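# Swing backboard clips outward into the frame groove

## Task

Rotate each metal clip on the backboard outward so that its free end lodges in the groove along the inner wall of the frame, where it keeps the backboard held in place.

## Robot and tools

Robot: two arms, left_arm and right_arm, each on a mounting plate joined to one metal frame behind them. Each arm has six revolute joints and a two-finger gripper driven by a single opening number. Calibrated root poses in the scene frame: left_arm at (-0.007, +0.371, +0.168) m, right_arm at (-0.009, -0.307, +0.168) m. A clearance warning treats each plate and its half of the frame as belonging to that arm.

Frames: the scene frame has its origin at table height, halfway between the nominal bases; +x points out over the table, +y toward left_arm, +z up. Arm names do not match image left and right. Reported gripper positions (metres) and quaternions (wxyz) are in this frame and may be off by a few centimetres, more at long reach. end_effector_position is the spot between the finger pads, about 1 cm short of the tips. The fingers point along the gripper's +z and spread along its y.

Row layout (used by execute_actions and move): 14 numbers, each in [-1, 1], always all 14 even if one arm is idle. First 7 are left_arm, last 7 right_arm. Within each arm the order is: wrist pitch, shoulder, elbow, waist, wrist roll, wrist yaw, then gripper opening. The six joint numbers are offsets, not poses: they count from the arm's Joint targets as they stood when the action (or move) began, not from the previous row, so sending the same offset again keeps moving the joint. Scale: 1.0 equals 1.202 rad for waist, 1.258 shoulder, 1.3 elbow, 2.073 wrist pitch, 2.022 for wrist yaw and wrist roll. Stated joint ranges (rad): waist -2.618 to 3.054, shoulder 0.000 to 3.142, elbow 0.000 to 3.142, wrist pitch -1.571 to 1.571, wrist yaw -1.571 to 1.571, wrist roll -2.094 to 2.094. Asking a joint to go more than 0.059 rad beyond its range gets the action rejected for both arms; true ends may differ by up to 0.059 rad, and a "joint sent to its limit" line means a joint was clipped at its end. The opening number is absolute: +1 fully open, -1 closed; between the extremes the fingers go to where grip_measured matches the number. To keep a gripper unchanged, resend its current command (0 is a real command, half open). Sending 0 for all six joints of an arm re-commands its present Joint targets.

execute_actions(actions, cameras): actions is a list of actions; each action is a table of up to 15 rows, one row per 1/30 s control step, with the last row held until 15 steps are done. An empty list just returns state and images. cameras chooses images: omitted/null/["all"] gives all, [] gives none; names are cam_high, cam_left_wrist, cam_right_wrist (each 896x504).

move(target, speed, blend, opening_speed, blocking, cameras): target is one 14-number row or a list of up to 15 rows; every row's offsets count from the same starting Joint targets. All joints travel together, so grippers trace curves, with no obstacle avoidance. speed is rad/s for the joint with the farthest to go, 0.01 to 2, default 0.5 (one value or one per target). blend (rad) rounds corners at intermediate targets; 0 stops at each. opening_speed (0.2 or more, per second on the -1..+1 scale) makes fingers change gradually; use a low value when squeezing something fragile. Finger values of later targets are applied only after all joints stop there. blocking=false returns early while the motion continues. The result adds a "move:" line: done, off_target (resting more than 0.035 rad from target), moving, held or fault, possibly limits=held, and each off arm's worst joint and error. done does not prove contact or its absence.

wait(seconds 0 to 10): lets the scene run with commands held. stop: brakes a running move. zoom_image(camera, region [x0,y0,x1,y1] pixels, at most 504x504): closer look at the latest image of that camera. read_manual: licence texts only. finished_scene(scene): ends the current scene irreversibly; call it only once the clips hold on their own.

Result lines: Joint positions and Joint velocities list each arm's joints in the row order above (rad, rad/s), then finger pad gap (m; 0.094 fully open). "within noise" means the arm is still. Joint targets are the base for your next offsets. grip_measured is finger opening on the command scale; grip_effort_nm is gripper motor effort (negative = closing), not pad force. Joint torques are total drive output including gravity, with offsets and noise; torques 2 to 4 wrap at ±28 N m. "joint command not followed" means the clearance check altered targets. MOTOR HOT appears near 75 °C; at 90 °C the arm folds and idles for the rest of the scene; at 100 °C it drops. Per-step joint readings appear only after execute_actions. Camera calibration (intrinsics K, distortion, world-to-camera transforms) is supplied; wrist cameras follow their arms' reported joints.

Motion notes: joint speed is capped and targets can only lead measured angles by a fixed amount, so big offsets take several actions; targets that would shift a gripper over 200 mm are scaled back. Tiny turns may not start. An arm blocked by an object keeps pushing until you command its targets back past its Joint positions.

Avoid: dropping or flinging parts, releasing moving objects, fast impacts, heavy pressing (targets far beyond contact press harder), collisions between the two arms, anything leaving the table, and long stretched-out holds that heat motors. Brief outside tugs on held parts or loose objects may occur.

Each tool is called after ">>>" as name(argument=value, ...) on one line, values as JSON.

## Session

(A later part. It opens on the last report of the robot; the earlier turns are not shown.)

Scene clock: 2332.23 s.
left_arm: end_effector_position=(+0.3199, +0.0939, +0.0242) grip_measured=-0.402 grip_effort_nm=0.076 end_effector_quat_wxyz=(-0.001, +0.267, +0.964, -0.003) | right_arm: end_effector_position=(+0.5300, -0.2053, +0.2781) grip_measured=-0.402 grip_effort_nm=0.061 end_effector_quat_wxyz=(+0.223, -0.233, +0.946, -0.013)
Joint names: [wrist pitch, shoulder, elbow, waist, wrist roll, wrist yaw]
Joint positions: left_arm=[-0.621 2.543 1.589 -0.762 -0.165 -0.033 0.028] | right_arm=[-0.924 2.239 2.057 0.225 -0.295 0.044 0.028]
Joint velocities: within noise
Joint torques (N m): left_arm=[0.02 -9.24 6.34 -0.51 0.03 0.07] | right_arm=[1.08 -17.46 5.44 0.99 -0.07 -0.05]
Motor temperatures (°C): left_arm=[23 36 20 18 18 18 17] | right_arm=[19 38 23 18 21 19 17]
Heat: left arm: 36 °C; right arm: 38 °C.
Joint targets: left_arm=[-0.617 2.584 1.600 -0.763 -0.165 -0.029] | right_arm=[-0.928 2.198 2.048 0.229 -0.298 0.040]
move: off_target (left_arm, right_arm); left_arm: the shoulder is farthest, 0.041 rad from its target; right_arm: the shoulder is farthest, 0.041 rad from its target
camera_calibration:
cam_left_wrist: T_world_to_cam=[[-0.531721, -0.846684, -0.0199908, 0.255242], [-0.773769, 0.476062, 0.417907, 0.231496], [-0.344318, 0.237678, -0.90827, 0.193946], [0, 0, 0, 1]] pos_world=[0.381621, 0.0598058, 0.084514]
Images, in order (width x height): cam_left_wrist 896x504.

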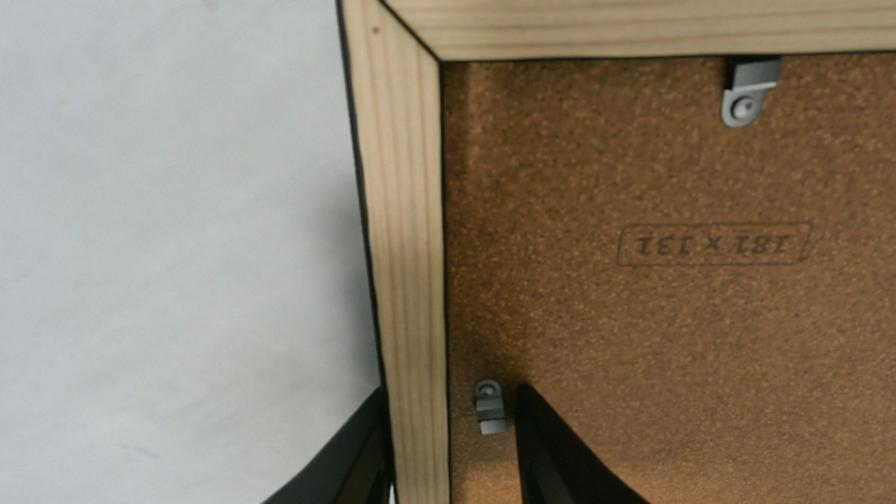

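>>> move(target=[[0,-0.0715,0,0,0,0,-0.40,0,0,0,0,0,0,-0.4],[0.0063,-0.0715,-0.033,-0.0012,0,0,-0.40,0,0,0,0,0,0,-0.4],[0.0063,-0.0056,-0.033,-0.0012,0,0,-0.40,0,0,0,0,0,0,-0.4]], speed=0.1, cameras=["cam_left_wrist"])

>>> zoom_image(camera="cam_left_wrist", region=[340, 280, 600, 440])

Scene clock: 2349.43 s.
left_arm: end_effector_position=(+0.3179, +0.0956, +0.0239) grip_measured=-0.402 grip_effort_nm=0.061 end_effector_quat_wxyz=(+0.000, +0.267, +0.964, -0.004) | right_arm: end_effector_position=(+0.5300, -0.2053, +0.2781) grip_measured=-0.402 grip_effort_nm=0.061 end_effector_quat_wxyz=(+0.223, -0.233, +0.946, -0.013)
Joint names: [wrist pitch, shoulder, elbow, waist, wrist roll, wrist yaw]
Joint positions: left_arm=[-0.607 2.534 1.568 -0.762 -0.165 -0.033 0.028] | right_arm=[-0.924 2.239 2.057 0.225 -0.295 0.044 0.028]
Joint velocities: within noise
Joint torques (N m): left_arm=[-0.01 -9.07 4.46 -0.69 0.03 0.04] | right_arm=[1.09 -17.48 5.46 0.99 -0.07 -0.06]
Motor temperatures (°C): left_arm=[23 36 20 18 18 18 17] | right_arm=[19 39 23 18 21 19 17]
Heat: left arm: 36 °C; right arm: 39 °C.
Joint targets: left_arm=[-0.604 2.577 1.557 -0.765 -0.165 -0.029] | right_arm=[-0.928 2.198 2.048 0.229 -0.298 0.040]
move: off_target (left_arm, right_arm); left_arm: the shoulder is farthest, 0.043 rad from its target; right_arm: the shoulder is farthest, 0.041 rad from its target
camera_calibration:
cam_left_wrist: T_world_to_cam=[[-0.531591, -0.846774, -0.0196053, 0.25557], [-0.774665, 0.476702, 0.41551, 0.22949], [-0.342498, 0.236069, -0.909377, 0.19219], [0, 0, 0, 1]] pos_world=[0.379461, 0.0616418, 0.0844279]
Images, in order (width x height): cam_left_wrist 896x504.

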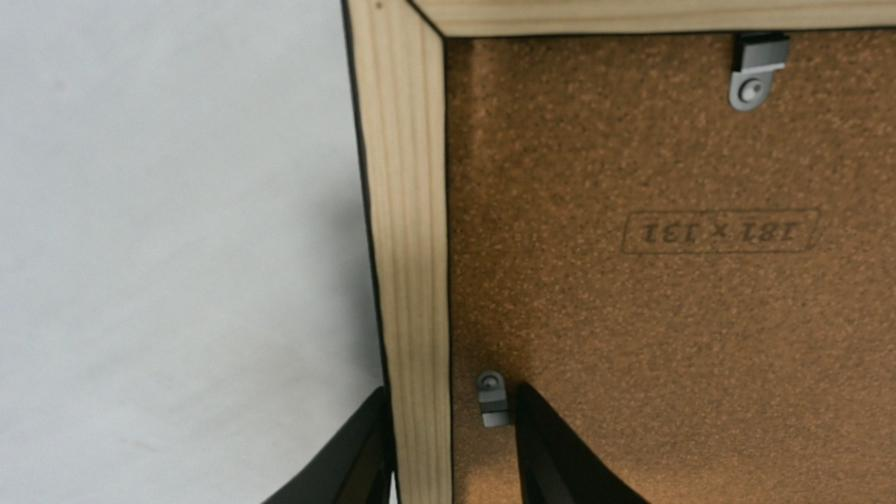

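Scaled by 1.938.

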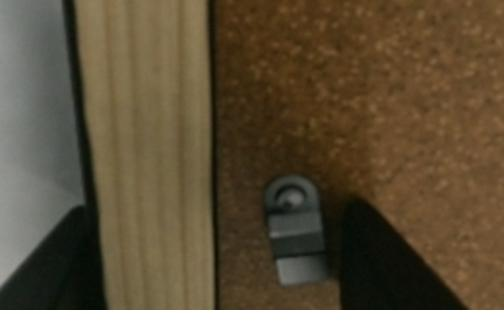

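>>> move(target=[0,0,0,0,0,0,-0.5,0,0,0,0,0,0,-0.4], opening_speed=0.2, cameras=["cam_left_wrist"])

>>> zoom_image(camera="cam_left_wrist", region=[340, 280, 600, 440])

>>> move(target=[0,0,0,0,0,0,-0.56,0,0,0,0,0,0,-0.4], opening_speed=0.2, cameras=["cam_left_wrist"])

>>> zoom_image(camera="cam_left_wrist", region=[340, 280, 600, 440])

Scene clock: 2356.70 s.
left_arm: end_effector_position=(+0.3183, +0.0965, +0.0239) grip_measured=-0.496 grip_effort_nm=-0.232 end_effector_quat_wxyz=(+0.001, +0.267, +0.964, -0.002) | right_arm: end_effector_position=(+0.5300, -0.2053, +0.2781) grip_measured=-0.402 grip_effort_nm=0.061 end_effector_quat_wxyz=(+0.223, -0.233, +0.946, -0.013)
Joint names: [wrist pitch, shoulder, elbow, waist, wrist roll, wrist yaw]
Joint positions: left_arm=[-0.608 2.534 1.568 -0.761 -0.165 -0.036 0.024] | right_arm=[-0.924 2.239 2.057 0.225 -0.295 0.044 0.028]
Joint velocities: within noise
Joint torques (N m): left_arm=[0.04 -8.98 4.22 -0.7 0.04 0.1] | right_arm=[1.09 -17.48 5.42 0.95 -0.06 -0.06]
Motor temperatures (°C): left_arm=[23 36 20 18 18 18 17] | right_arm=[19 39 23 18 21 19 17]
Heat: left arm: 36 °C; right arm: 39 °C.
Joint targets: left_arm=[-0.604 2.577 1.557 -0.764 -0.165 -0.029] | right_arm=[-0.928 2.198 2.048 0.229 -0.298 0.040]
move: off_target (left_arm, right_arm); left_arm: the shoulder is farthest, 0.043 rad from its target; right_arm: the shoulder is farthest, 0.041 rad from its target
camera_calibration:
cam_left_wrist: T_world_to_cam=[[-0.530617, -0.847317, -0.0223574, 0.256358], [-0.775661, 0.474771, 0.415863, 0.22995], [-0.341753, 0.238006, -0.909152, 0.191699], [0, 0, 0, 1]] pos_world=[0.379905, 0.062417, 0.0843875]
Images, in order (width x height): cam_left_wrist 896x504.

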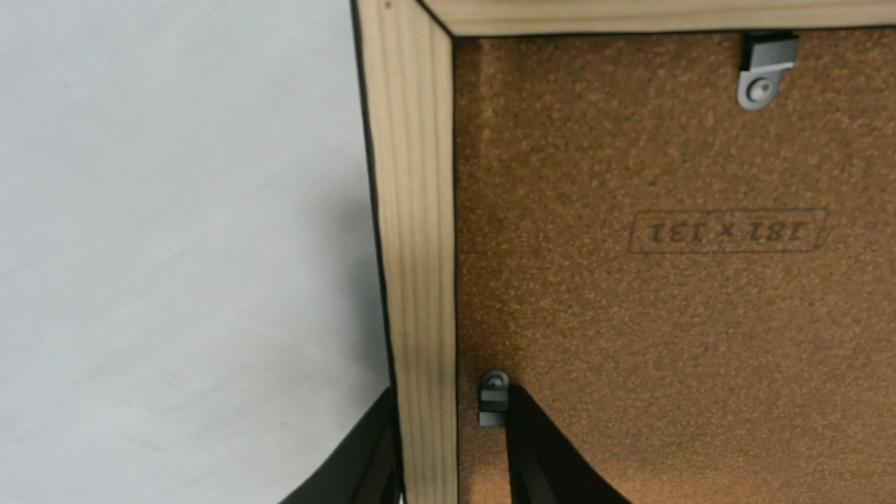

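Scaled by 1.938.

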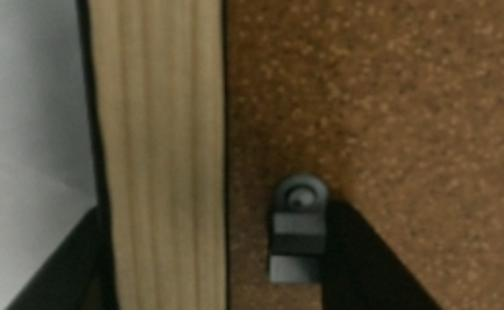

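Scene clock: 2357.20 s.
left_arm: end_effector_position=(+0.3182, +0.0967, +0.0239) grip_measured=-0.556 grip_effort_nm=-0.266 end_effector_quat_wxyz=(+0.000, +0.267, +0.964, -0.002) | right_arm: end_effector_position=(+0.5300, -0.2053, +0.2781) grip_measured=-0.402 grip_effort_nm=0.061 end_effector_quat_wxyz=(+0.223, -0.233, +0.946, -0.013)
Joint names: [wrist pitch, shoulder, elbow, waist, wrist roll, wrist yaw]
Joint positions: left_arm=[-0.609 2.534 1.568 -0.761 -0.165 -0.036 0.021] | right_arm=[-0.924 2.239 2.057 0.225 -0.295 0.044 0.028]
Joint velocities: within noise
Joint torques (N m): left_arm=[0.06 -9.03 4.4 -0.62 -0.01 0.09] | right_arm=[1.08 -17.46 5.48 0.96 -0.08 -0.05]
Motor temperatures (°C): left_arm=[23 36 20 18 18 18 17] | right_arm=[19 39 23 18 21 19 17]
Heat: left arm: 36 °C; right arm: 39 °C.
Joint targets: left_arm=[-0.604 2.577 1.557 -0.764 -0.165 -0.029] | right_arm=[-0.928 2.198 2.048 0.229 -0.298 0.040]
move: off_target (left_arm, right_arm); left_arm: the shoulder is farthest, 0.043 rad from its target; right_arm: the shoulder is farthest, 0.041 rad from its target
camera_calibration:
cam_left_wrist: T_world_to_cam=[[-0.530669, -0.84727, -0.0229, 0.256491], [-0.77538, 0.474376, 0.416837, 0.22963], [-0.34231, 0.238958, -0.908693, 0.191657], [0, 0, 0, 1]] pos_world=[0.379768, 0.0625879, 0.0843132]
Images, in order (width x height): cam_left_wrist 896x504.

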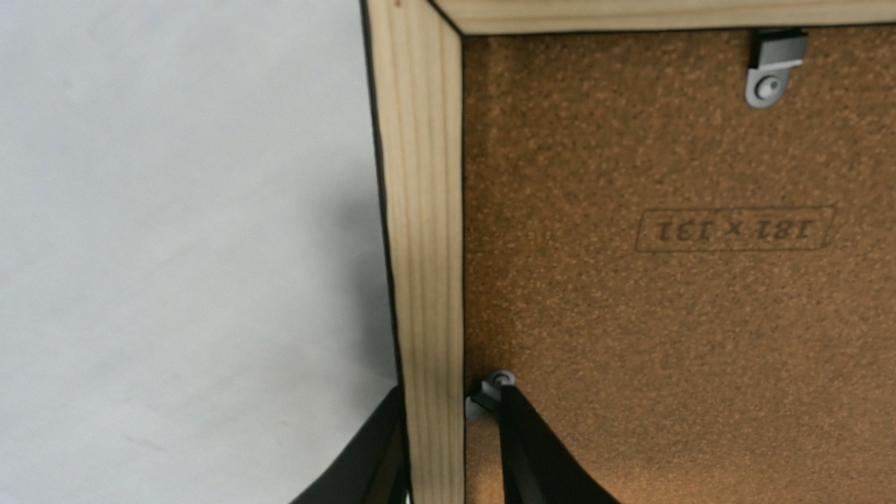

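Scaled by 1.938.

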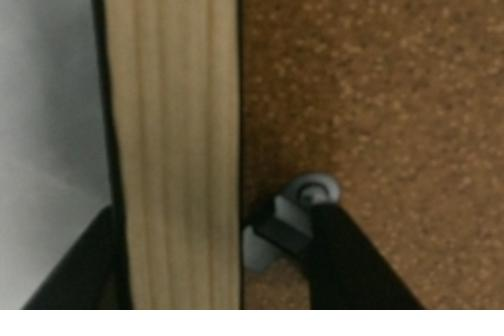

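>>> move(target=[0,0,0,0,0,0,-0.60,0,0,0,0,0,0,-0.4], opening_speed=0.2, cameras=["cam_left_wrist"])

>>> zoom_image(camera="cam_left_wrist", region=[340, 280, 600, 440])

>>> move(target=[0,0,0,0,0,0,-0.64,0,0,0,0,0,0,-0.4], opening_speed=0.2, cameras=["cam_left_wrist"])

>>> zoom_image(camera="cam_left_wrist", region=[340, 280, 600, 440])

Scene clock: 2362.47 s.
left_arm: end_effector_position=(+0.3178, +0.0970, +0.0239) grip_measured=-0.595 grip_effort_nm=-0.295 end_effector_quat_wxyz=(-0.001, +0.267, +0.964, -0.001) | right_arm: end_effector_position=(+0.5300, -0.2053, +0.2781) grip_measured=-0.402 grip_effort_nm=0.061 end_effector_quat_wxyz=(+0.223, -0.233, +0.946, -0.013)
Joint names: [wrist pitch, shoulder, elbow, waist, wrist roll, wrist yaw]
Joint positions: left_arm=[-0.611 2.534 1.568 -0.761 -0.164 -0.036 0.019] | right_arm=[-0.924 2.239 2.057 0.225 -0.295 0.044 0.028]
Joint velocities: within noise
Joint torques (N m): left_arm=[0.06 -9.09 4.33 -0.76 0.04 0.08] | right_arm=[1.09 -17.5 5.44 0.98 -0.07 -0.06]
Motor temperatures (°C): left_arm=[23 35 19 18 18 18 17] | right_arm=[19 39 23 18 21 19 17]
Heat: left arm: 35 °C; right arm: 39 °C.
Joint targets: left_arm=[-0.604 2.577 1.557 -0.764 -0.165 -0.029] | right_arm=[-0.928 2.198 2.048 0.229 -0.298 0.040]
move: off_target (left_arm, right_arm); left_arm: the shoulder is farthest, 0.043 rad from its target; right_arm: the shoulder is farthest, 0.041 rad from its target
camera_calibration:
cam_left_wrist: T_world_to_cam=[[-0.531089, -0.846999, -0.023175, 0.256673], [-0.774557, 0.474215, 0.418546, 0.228918], [-0.343519, 0.240236, -0.9079, 0.191702], [0, 0, 0, 1]] pos_world=[0.379479, 0.0627922, 0.0841816]
Images, in order (width x height): cam_left_wrist 896x504.

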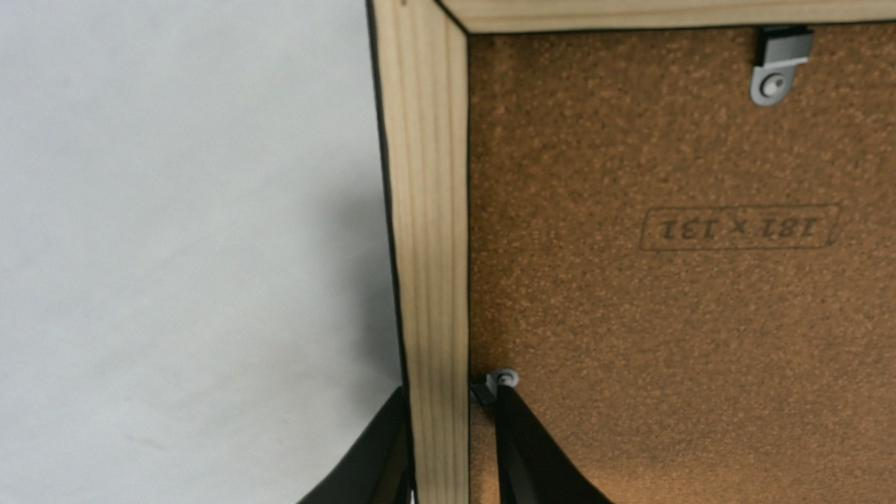

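Scaled by 1.938.

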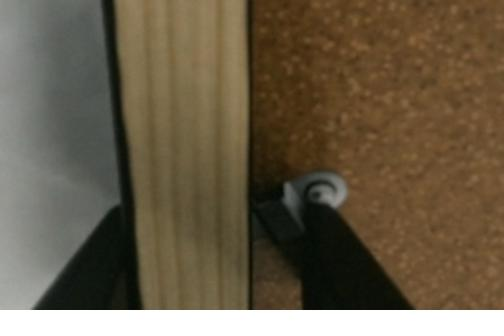

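Scene clock: 2362.97 s.
left_arm: end_effector_position=(+0.3180, +0.0973, +0.0239) grip_measured=-0.634 grip_effort_nm=-0.344 end_effector_quat_wxyz=(-0.001, +0.267, +0.964, -0.001) | right_arm: end_effector_position=(+0.5300, -0.2053, +0.2781) grip_measured=-0.402 grip_effort_nm=0.066 end_effector_quat_wxyz=(+0.223, -0.233, +0.946, -0.013)
Joint names: [wrist pitch, shoulder, elbow, waist, wrist roll, wrist yaw]
Joint positions: left_arm=[-0.611 2.534 1.568 -0.761 -0.164 -0.037 0.017] | right_arm=[-0.924 2.239 2.057 0.225 -0.295 0.044 0.028]
Joint velocities: within noise
Joint torques (N m): left_arm=[0.09 -8.99 4.3 -0.79 -0.02 0.11] | right_arm=[1.09 -17.44 5.41 0.94 -0.06 -0.06]
Motor temperatures (°C): left_arm=[23 35 19 18 18 18 17] | right_arm=[19 39 23 18 21 19 17]
Heat: left arm: 35 °C; right arm: 39 °C.
Joint targets: left_arm=[-0.604 2.577 1.557 -0.764 -0.165 -0.029] | right_arm=[-0.928 2.198 2.048 0.229 -0.298 0.040]
move: off_target (left_arm, right_arm); left_arm: the shoulder is farthest, 0.043 rad from its target; right_arm: the shoulder is farthest, 0.041 rad from its target
camera_calibration:
cam_left_wrist: T_world_to_cam=[[-0.530761, -0.847194, -0.0235523, 0.256984], [-0.774831, 0.473792, 0.41852, 0.229101], [-0.343408, 0.240383, -0.907902, 0.191654], [0, 0, 0, 1]] pos_world=[0.379728, 0.063099, 0.0841718]
Images, in order (width x height): cam_left_wrist 896x504.

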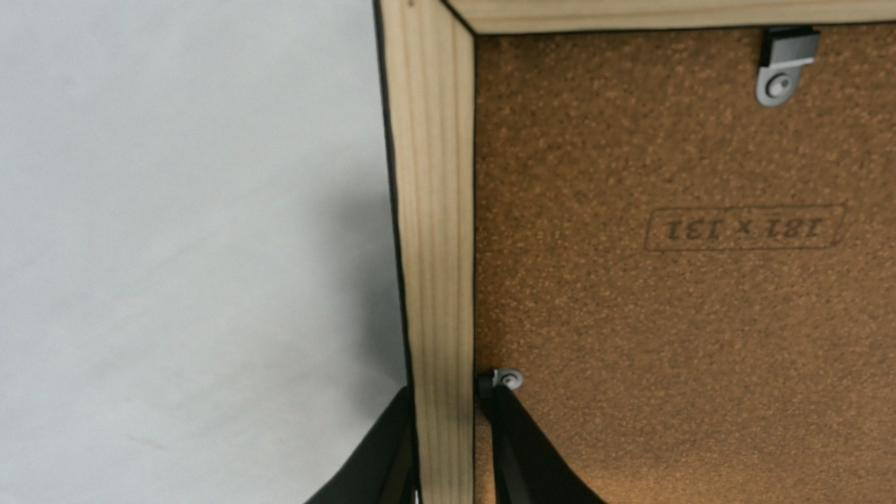

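Scaled by 1.938.

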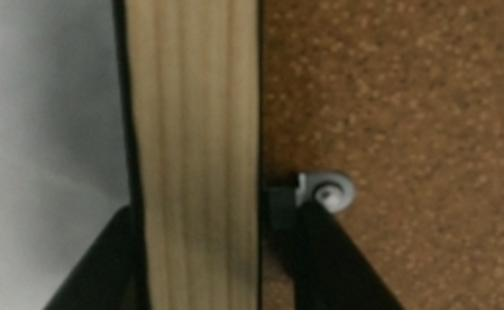

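>>> move(target=[0,0,0,0,0,0,-0.65,0,0,0,0,0,0,-0.4], opening_speed=0.2, cameras=["cam_left_wrist"])

>>> zoom_image(camera="cam_left_wrist", region=[410, 320, 570, 440])

Scene clock: 2365.93 s.
left_arm: end_effector_position=(+0.3180, +0.0973, +0.0239) grip_measured=-0.643 grip_effort_nm=-0.374 end_effector_quat_wxyz=(-0.001, +0.267, +0.964, -0.001) | right_arm: end_effector_position=(+0.5300, -0.2053, +0.2781) grip_measured=-0.402 grip_effort_nm=0.061 end_effector_quat_wxyz=(+0.223, -0.233, +0.946, -0.013)
Joint names: [wrist pitch, shoulder, elbow, waist, wrist roll, wrist yaw]
Joint positions: left_arm=[-0.611 2.534 1.568 -0.761 -0.164 -0.037 0.017] | right_arm=[-0.924 2.239 2.057 0.225 -0.295 0.044 0.028]
Joint velocities: within noise
Joint torques (N m): left_arm=[0.04 -8.99 4.44 -0.68 -0.02 0.08] | right_arm=[1.08 -17.51 5.44 0.95 -0.06 -0.06]
Motor temperatures (°C): left_arm=[23 35 19 18 18 18 17] | right_arm=[19 39 23 18 21 19 17]
Heat: left arm: 35 °C; right arm: 39 °C.
Joint targets: left_arm=[-0.604 2.577 1.557 -0.765 -0.165 -0.029] | right_arm=[-0.928 2.198 2.048 0.229 -0.298 0.040]
move: off_target (left_arm, right_arm); left_arm: the shoulder is farthest, 0.043 rad from its target; right_arm: the shoulder is farthest, 0.041 rad from its target
camera_calibration:
cam_left_wrist: T_world_to_cam=[[-0.530761, -0.847194, -0.0235523, 0.256984], [-0.774831, 0.473792, 0.41852, 0.229101], [-0.343408, 0.240383, -0.907902, 0.191654], [0, 0, 0, 1]] pos_world=[0.379728, 0.063099, 0.0841718]
Images, in order (width x height): cam_left_wrist 896x504.

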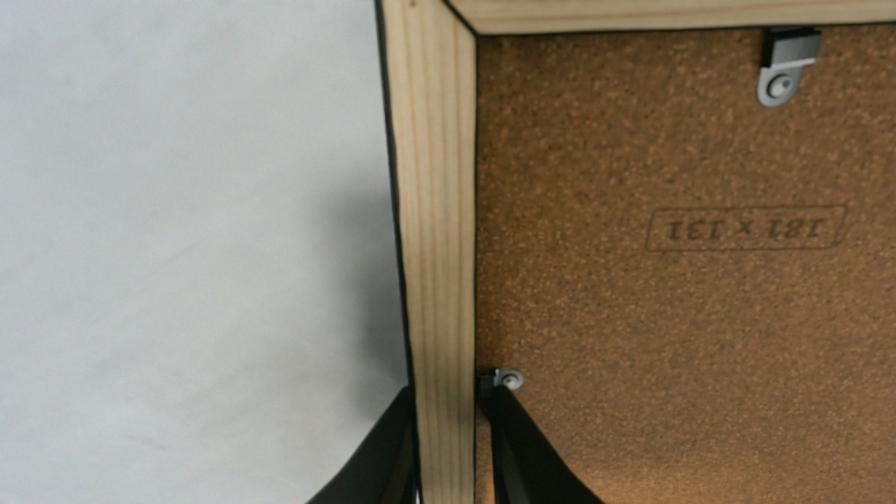

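Scaled by 3.150.

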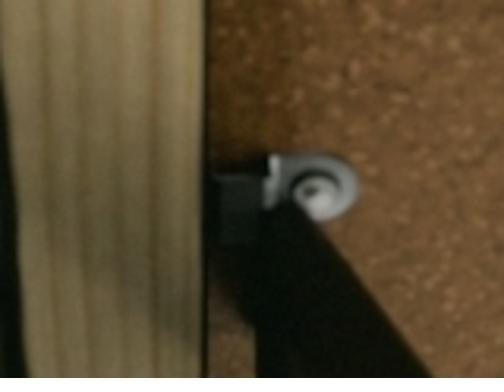

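>>> move(target=[[0,0,0,0,0,0,-0.40,0,0,0,0,0,0,-0.4],[0,0,0,0,0,0,-0.40,0,0,0,0,0,0,-0.4],[0,-0.14,0,0,0,0,-0.40,0,0,0,0,0,0,-0.4]], opening_speed=0.2, speed=0.1, cameras=["cam_left_wrist"])

>>> zoom_image(camera="cam_left_wrist", region=[300, 200, 560, 440])

Scene clock: 2373.93 s.
left_arm: end_effector_position=(+0.3394, +0.0832, +0.0671) grip_measured=-0.402 grip_effort_nm=0.076 end_effector_quat_wxyz=(+0.048, +0.263, +0.963, -0.022) | right_arm: end_effector_position=(+0.5300, -0.2053, +0.2781) grip_measured=-0.402 grip_effort_nm=0.061 end_effector_quat_wxyz=(+0.223, -0.233, +0.946, -0.013)
Joint names: [wrist pitch, shoulder, elbow, waist, wrist roll, wrist yaw]
Joint positions: left_arm=[-0.609 2.43 1.568 -0.759 -0.164 -0.04 0.028] | right_arm=[-0.924 2.239 2.057 0.225 -0.295 0.044 0.028]
Joint velocities: within noise
Joint torques (N m): left_arm=[0.23 -15.3 4.98 -1.02 -0.02 0.1] | right_arm=[1.1 -17.48 5.45 0.95 -0.07 -0.05]
Motor temperatures (°C): left_arm=[23 36 19 18 18 18 17] | right_arm=[19 39 23 18 21 19 17]
Heat: left arm: 36 °C; right arm: 39 °C.
Joint targets: left_arm=[-0.604 2.401 1.557 -0.765 -0.165 -0.029] | right_arm=[-0.928 2.198 2.048 0.229 -0.298 0.040]
move: off_target (right_arm); right_arm: the shoulder is farthest, 0.041 rad from its target
camera_calibration:
cam_left_wrist: T_world_to_cam=[[-0.524039, -0.851622, -0.0111311, 0.254685], [-0.808285, 0.493168, 0.321653, 0.250502], [-0.268437, 0.177556, -0.946792, 0.224], [0, 0, 0, 1]] pos_world=[0.396072, 0.0535837, 0.134342]
Images, in order (width x height): cam_left_wrist 896x504.

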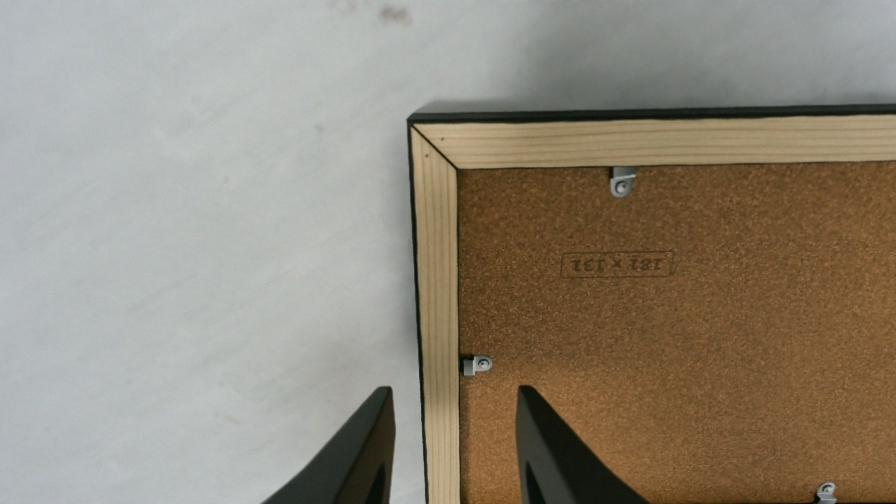

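Scaled by 1.938.

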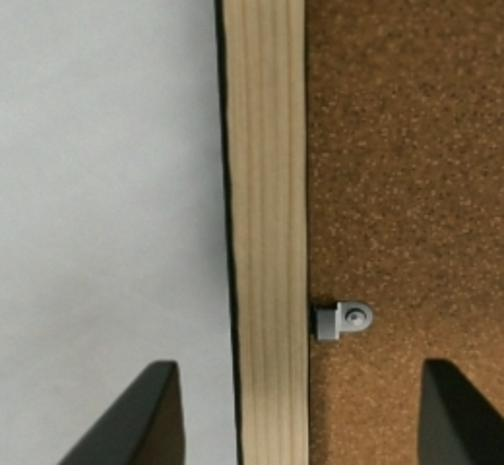

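>>> zoom_image(camera="cam_left_wrist", region=[560, 130, 720, 230])

>>> zoom_image(camera="cam_left_wrist", region=[736, 404, 896, 504])

>>> zoom_image(camera="cam_left_wrist", region=[420, 310, 560, 420])

Scaled by 3.150.

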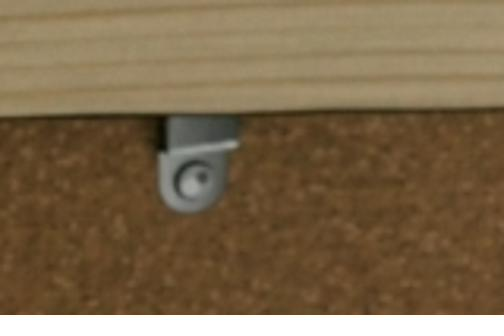

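Scaled by 3.150.

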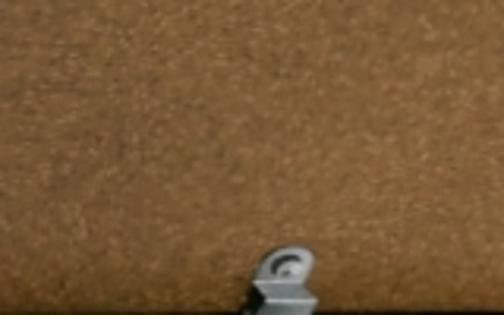

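Scaled by 3.600.

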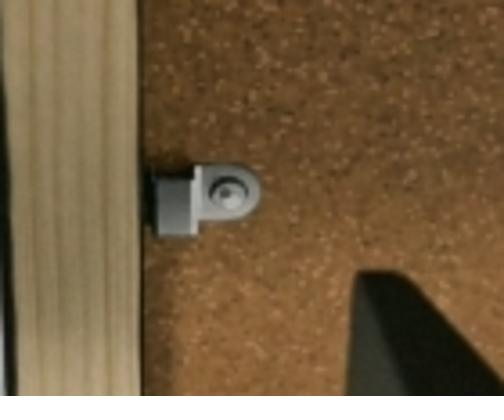

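>>> move(target=[-0.222,-0.016,0.258,-0.168,-0.102,0,-0.40,0,0,0,0,0,0,-0.4], speed=0.4, cameras=["cam_left_wrist","cam_high"])

Scene clock: 2400.20 s.
left_arm: end_effector_position=(+0.2769, +0.0159, +0.1481) grip_measured=-0.402 grip_effort_nm=0.071 end_effector_quat_wxyz=(-0.001, +0.271, +0.963, +0.000) | right_arm: end_effector_position=(+0.5300, -0.2053, +0.2781) grip_measured=-0.402 grip_effort_nm=0.061 end_effector_quat_wxyz=(+0.223, -0.233, +0.946, -0.013)
Joint names: [wrist pitch, shoulder, elbow, waist, wrist roll, wrist yaw]
Joint positions: left_arm=[-1.054 2.409 1.877 -0.968 -0.363 -0.037 0.028] | right_arm=[-0.924 2.239 2.057 0.225 -0.295 0.044 0.028]
Joint velocities: within noise
Joint torques (N m): left_arm=[-0.11 -15.69 7.95 -0.38 -0.09 0.05] | right_arm=[1.08 -17.48 5.42 0.96 -0.05 -0.07]
Motor temperatures (°C): left_arm=[23 41 19 18 18 18 17] | right_arm=[20 40 23 18 21 19 17]
Heat: left arm: 41 °C; right arm: 40 °C.
Joint targets: left_arm=[-1.065 2.381 1.892 -0.966 -0.371 -0.029] | right_arm=[-0.928 2.198 2.048 0.229 -0.298 0.040]
move: off_target (right_arm); right_arm: the shoulder is farthest, 0.041 rad from its target
camera_calibration:
cam_left_wrist: T_world_to_cam=[[-0.537696, -0.842735, -0.0260973, 0.17135], [-0.771036, 0.478953, 0.419652, 0.18248], [-0.341156, 0.245767, -0.90731, 0.309124], [0, 0, 0, 1]] pos_world=[0.338293, -0.0189689, 0.208364]
Images, in order (width x height): cam_high 896x504, cam_left_wrist 896x504.

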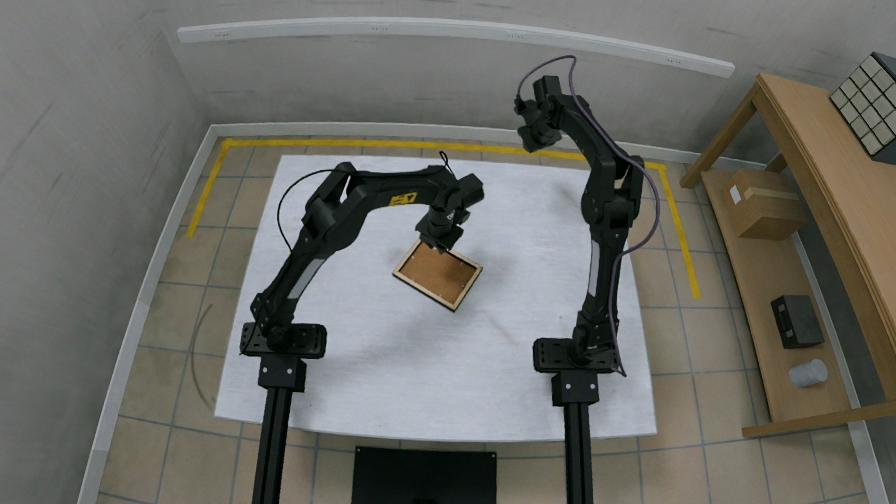

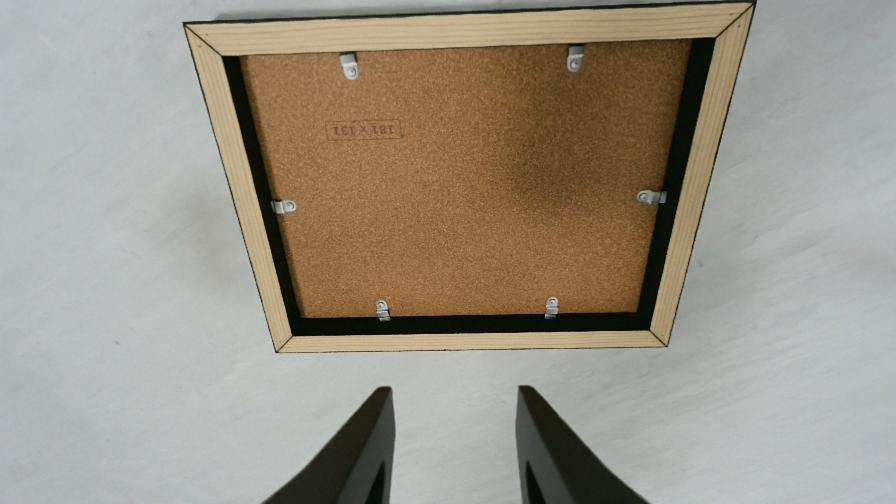

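>>> zoom_image(camera="cam_left_wrist", region=[300, 20, 420, 110])

>>> zoom_image(camera="cam_left_wrist", region=[510, 20, 630, 110])

>>> zoom_image(camera="cam_left_wrist", region=[330, 270, 450, 360])

>>> zoom_image(camera="cam_left_wrist", region=[500, 270, 620, 360])

>>> zoom_image(camera="cam_left_wrist", region=[230, 160, 350, 250])

>>> zoom_image(camera="cam_left_wrist", region=[600, 160, 720, 250])

Scaled by 4.200.

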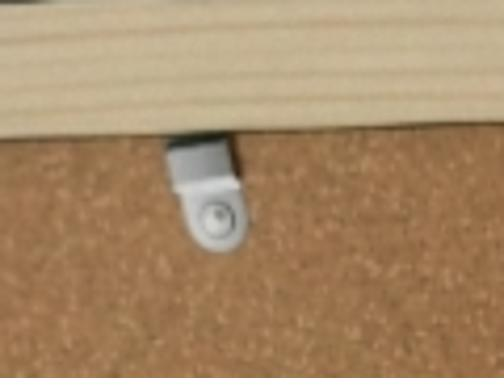

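Scaled by 4.200.

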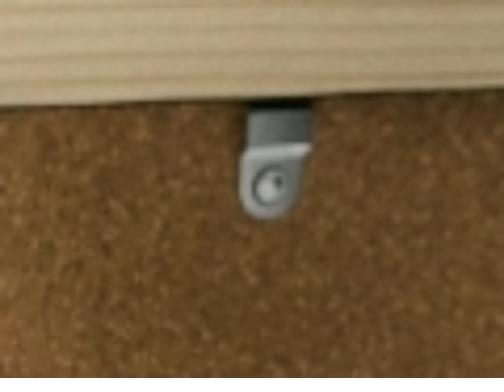

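Scaled by 4.200.

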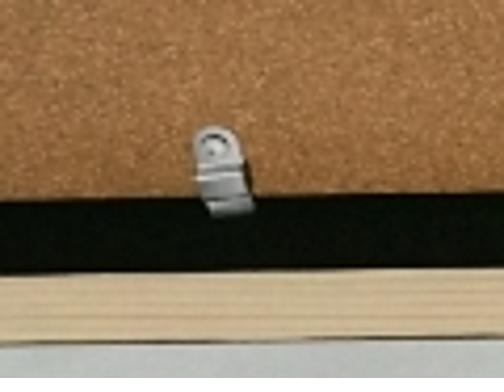

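Scaled by 4.200.

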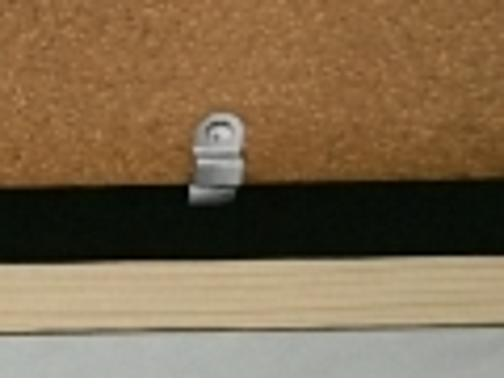

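Scaled by 4.200.

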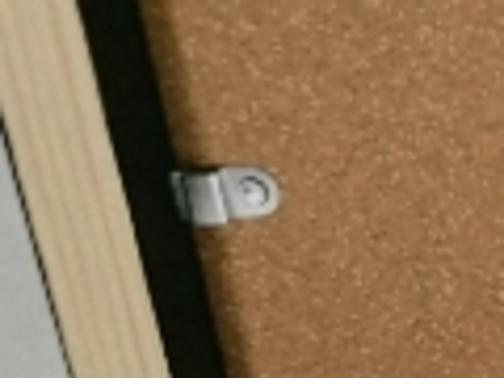

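Scaled by 4.200.

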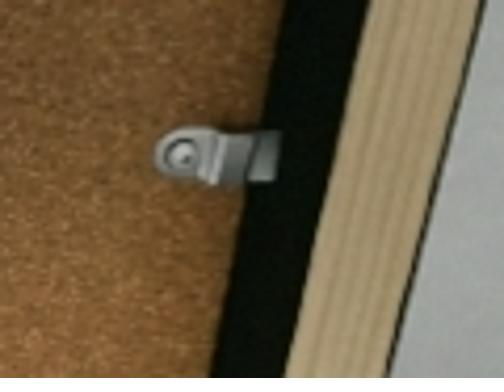

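>>> move(target=[0.185,-0.164,-0.463,0.0125,0.009,0,-0.40,0,0,0,0,0,0,-0.4], speed=0.4, cameras=["cam_left_wrist"])

Scene clock: 2447.40 s.
left_arm: end_effector_position=(+0.2271, +0.0841, +0.0997) grip_measured=-0.402 grip_effort_nm=0.081 end_effector_quat_wxyz=(-0.005, +0.266, +0.964, +0.003) | right_arm: end_effector_position=(+0.5300, -0.2053, +0.2781) grip_measured=-0.402 grip_effort_nm=0.061 end_effector_quat_wxyz=(+0.223, -0.233, +0.946, -0.013)
Joint names: [wrist pitch, shoulder, elbow, waist, wrist roll, wrist yaw]
Joint positions: left_arm=[-0.689 2.207 1.301 -0.956 -0.361 -0.037 0.028] | right_arm=[-0.924 2.239 2.057 0.225 -0.295 0.044 0.028]
Joint velocities: within noise
Joint torques (N m): left_arm=[0.05 -13.67 4.68 -0.03 0.1 0.07] | right_arm=[1.09 -17.44 5.41 0.98 -0.07 -0.05]
Motor temperatures (°C): left_arm=[22 47 20 18 18 18 17] | right_arm=[20 41 23 18 21 19 17]
Heat: left arm: 47 °C; right arm: 41 °C.
Joint targets: left_arm=[-0.681 2.174 1.290 -0.952 -0.353 -0.029] | right_arm=[-0.928 2.198 2.048 0.229 -0.298 0.040]
move: off_target (right_arm); right_arm: the shoulder is farthest, 0.041 rad from its target
camera_calibration:
cam_left_wrist: T_world_to_cam=[[-0.530083, -0.847449, -0.0290244, 0.199705], [-0.772934, 0.468832, 0.427516, 0.132232], [-0.348691, 0.249053, -0.903542, 0.232425], [0, 0, 0, 1]] pos_world=[0.289111, 0.049359, 0.159271]
Images, in order (width x height): cam_left_wrist 896x504.

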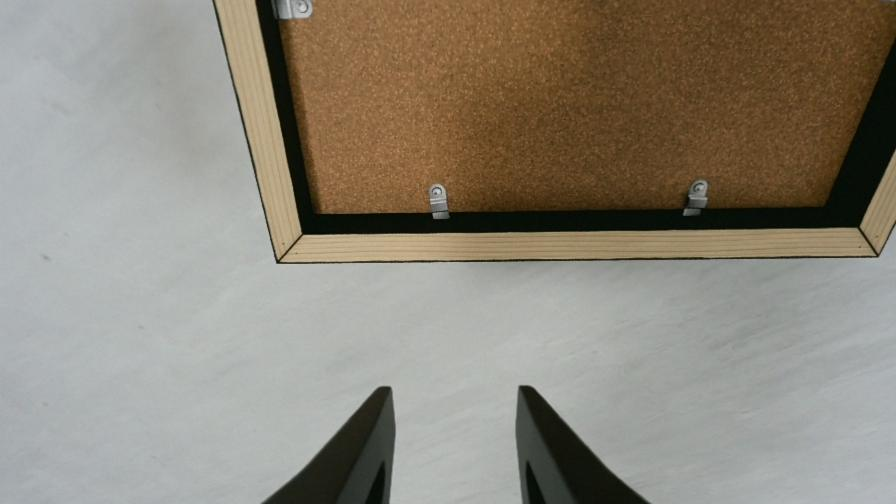

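>>> zoom_image(camera="cam_left_wrist", region=[400, 170, 480, 230])

>>> zoom_image(camera="cam_left_wrist", region=[660, 165, 740, 225])

Scaled by 6.300.

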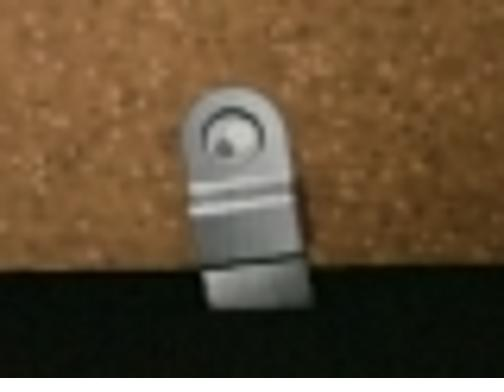

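Scaled by 6.300.

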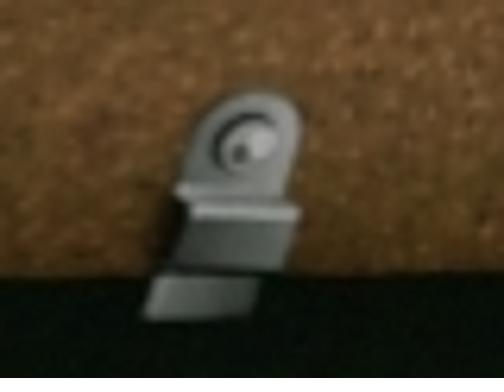

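>>> finished_scene(scene=1)

The scene is finished: the task was done.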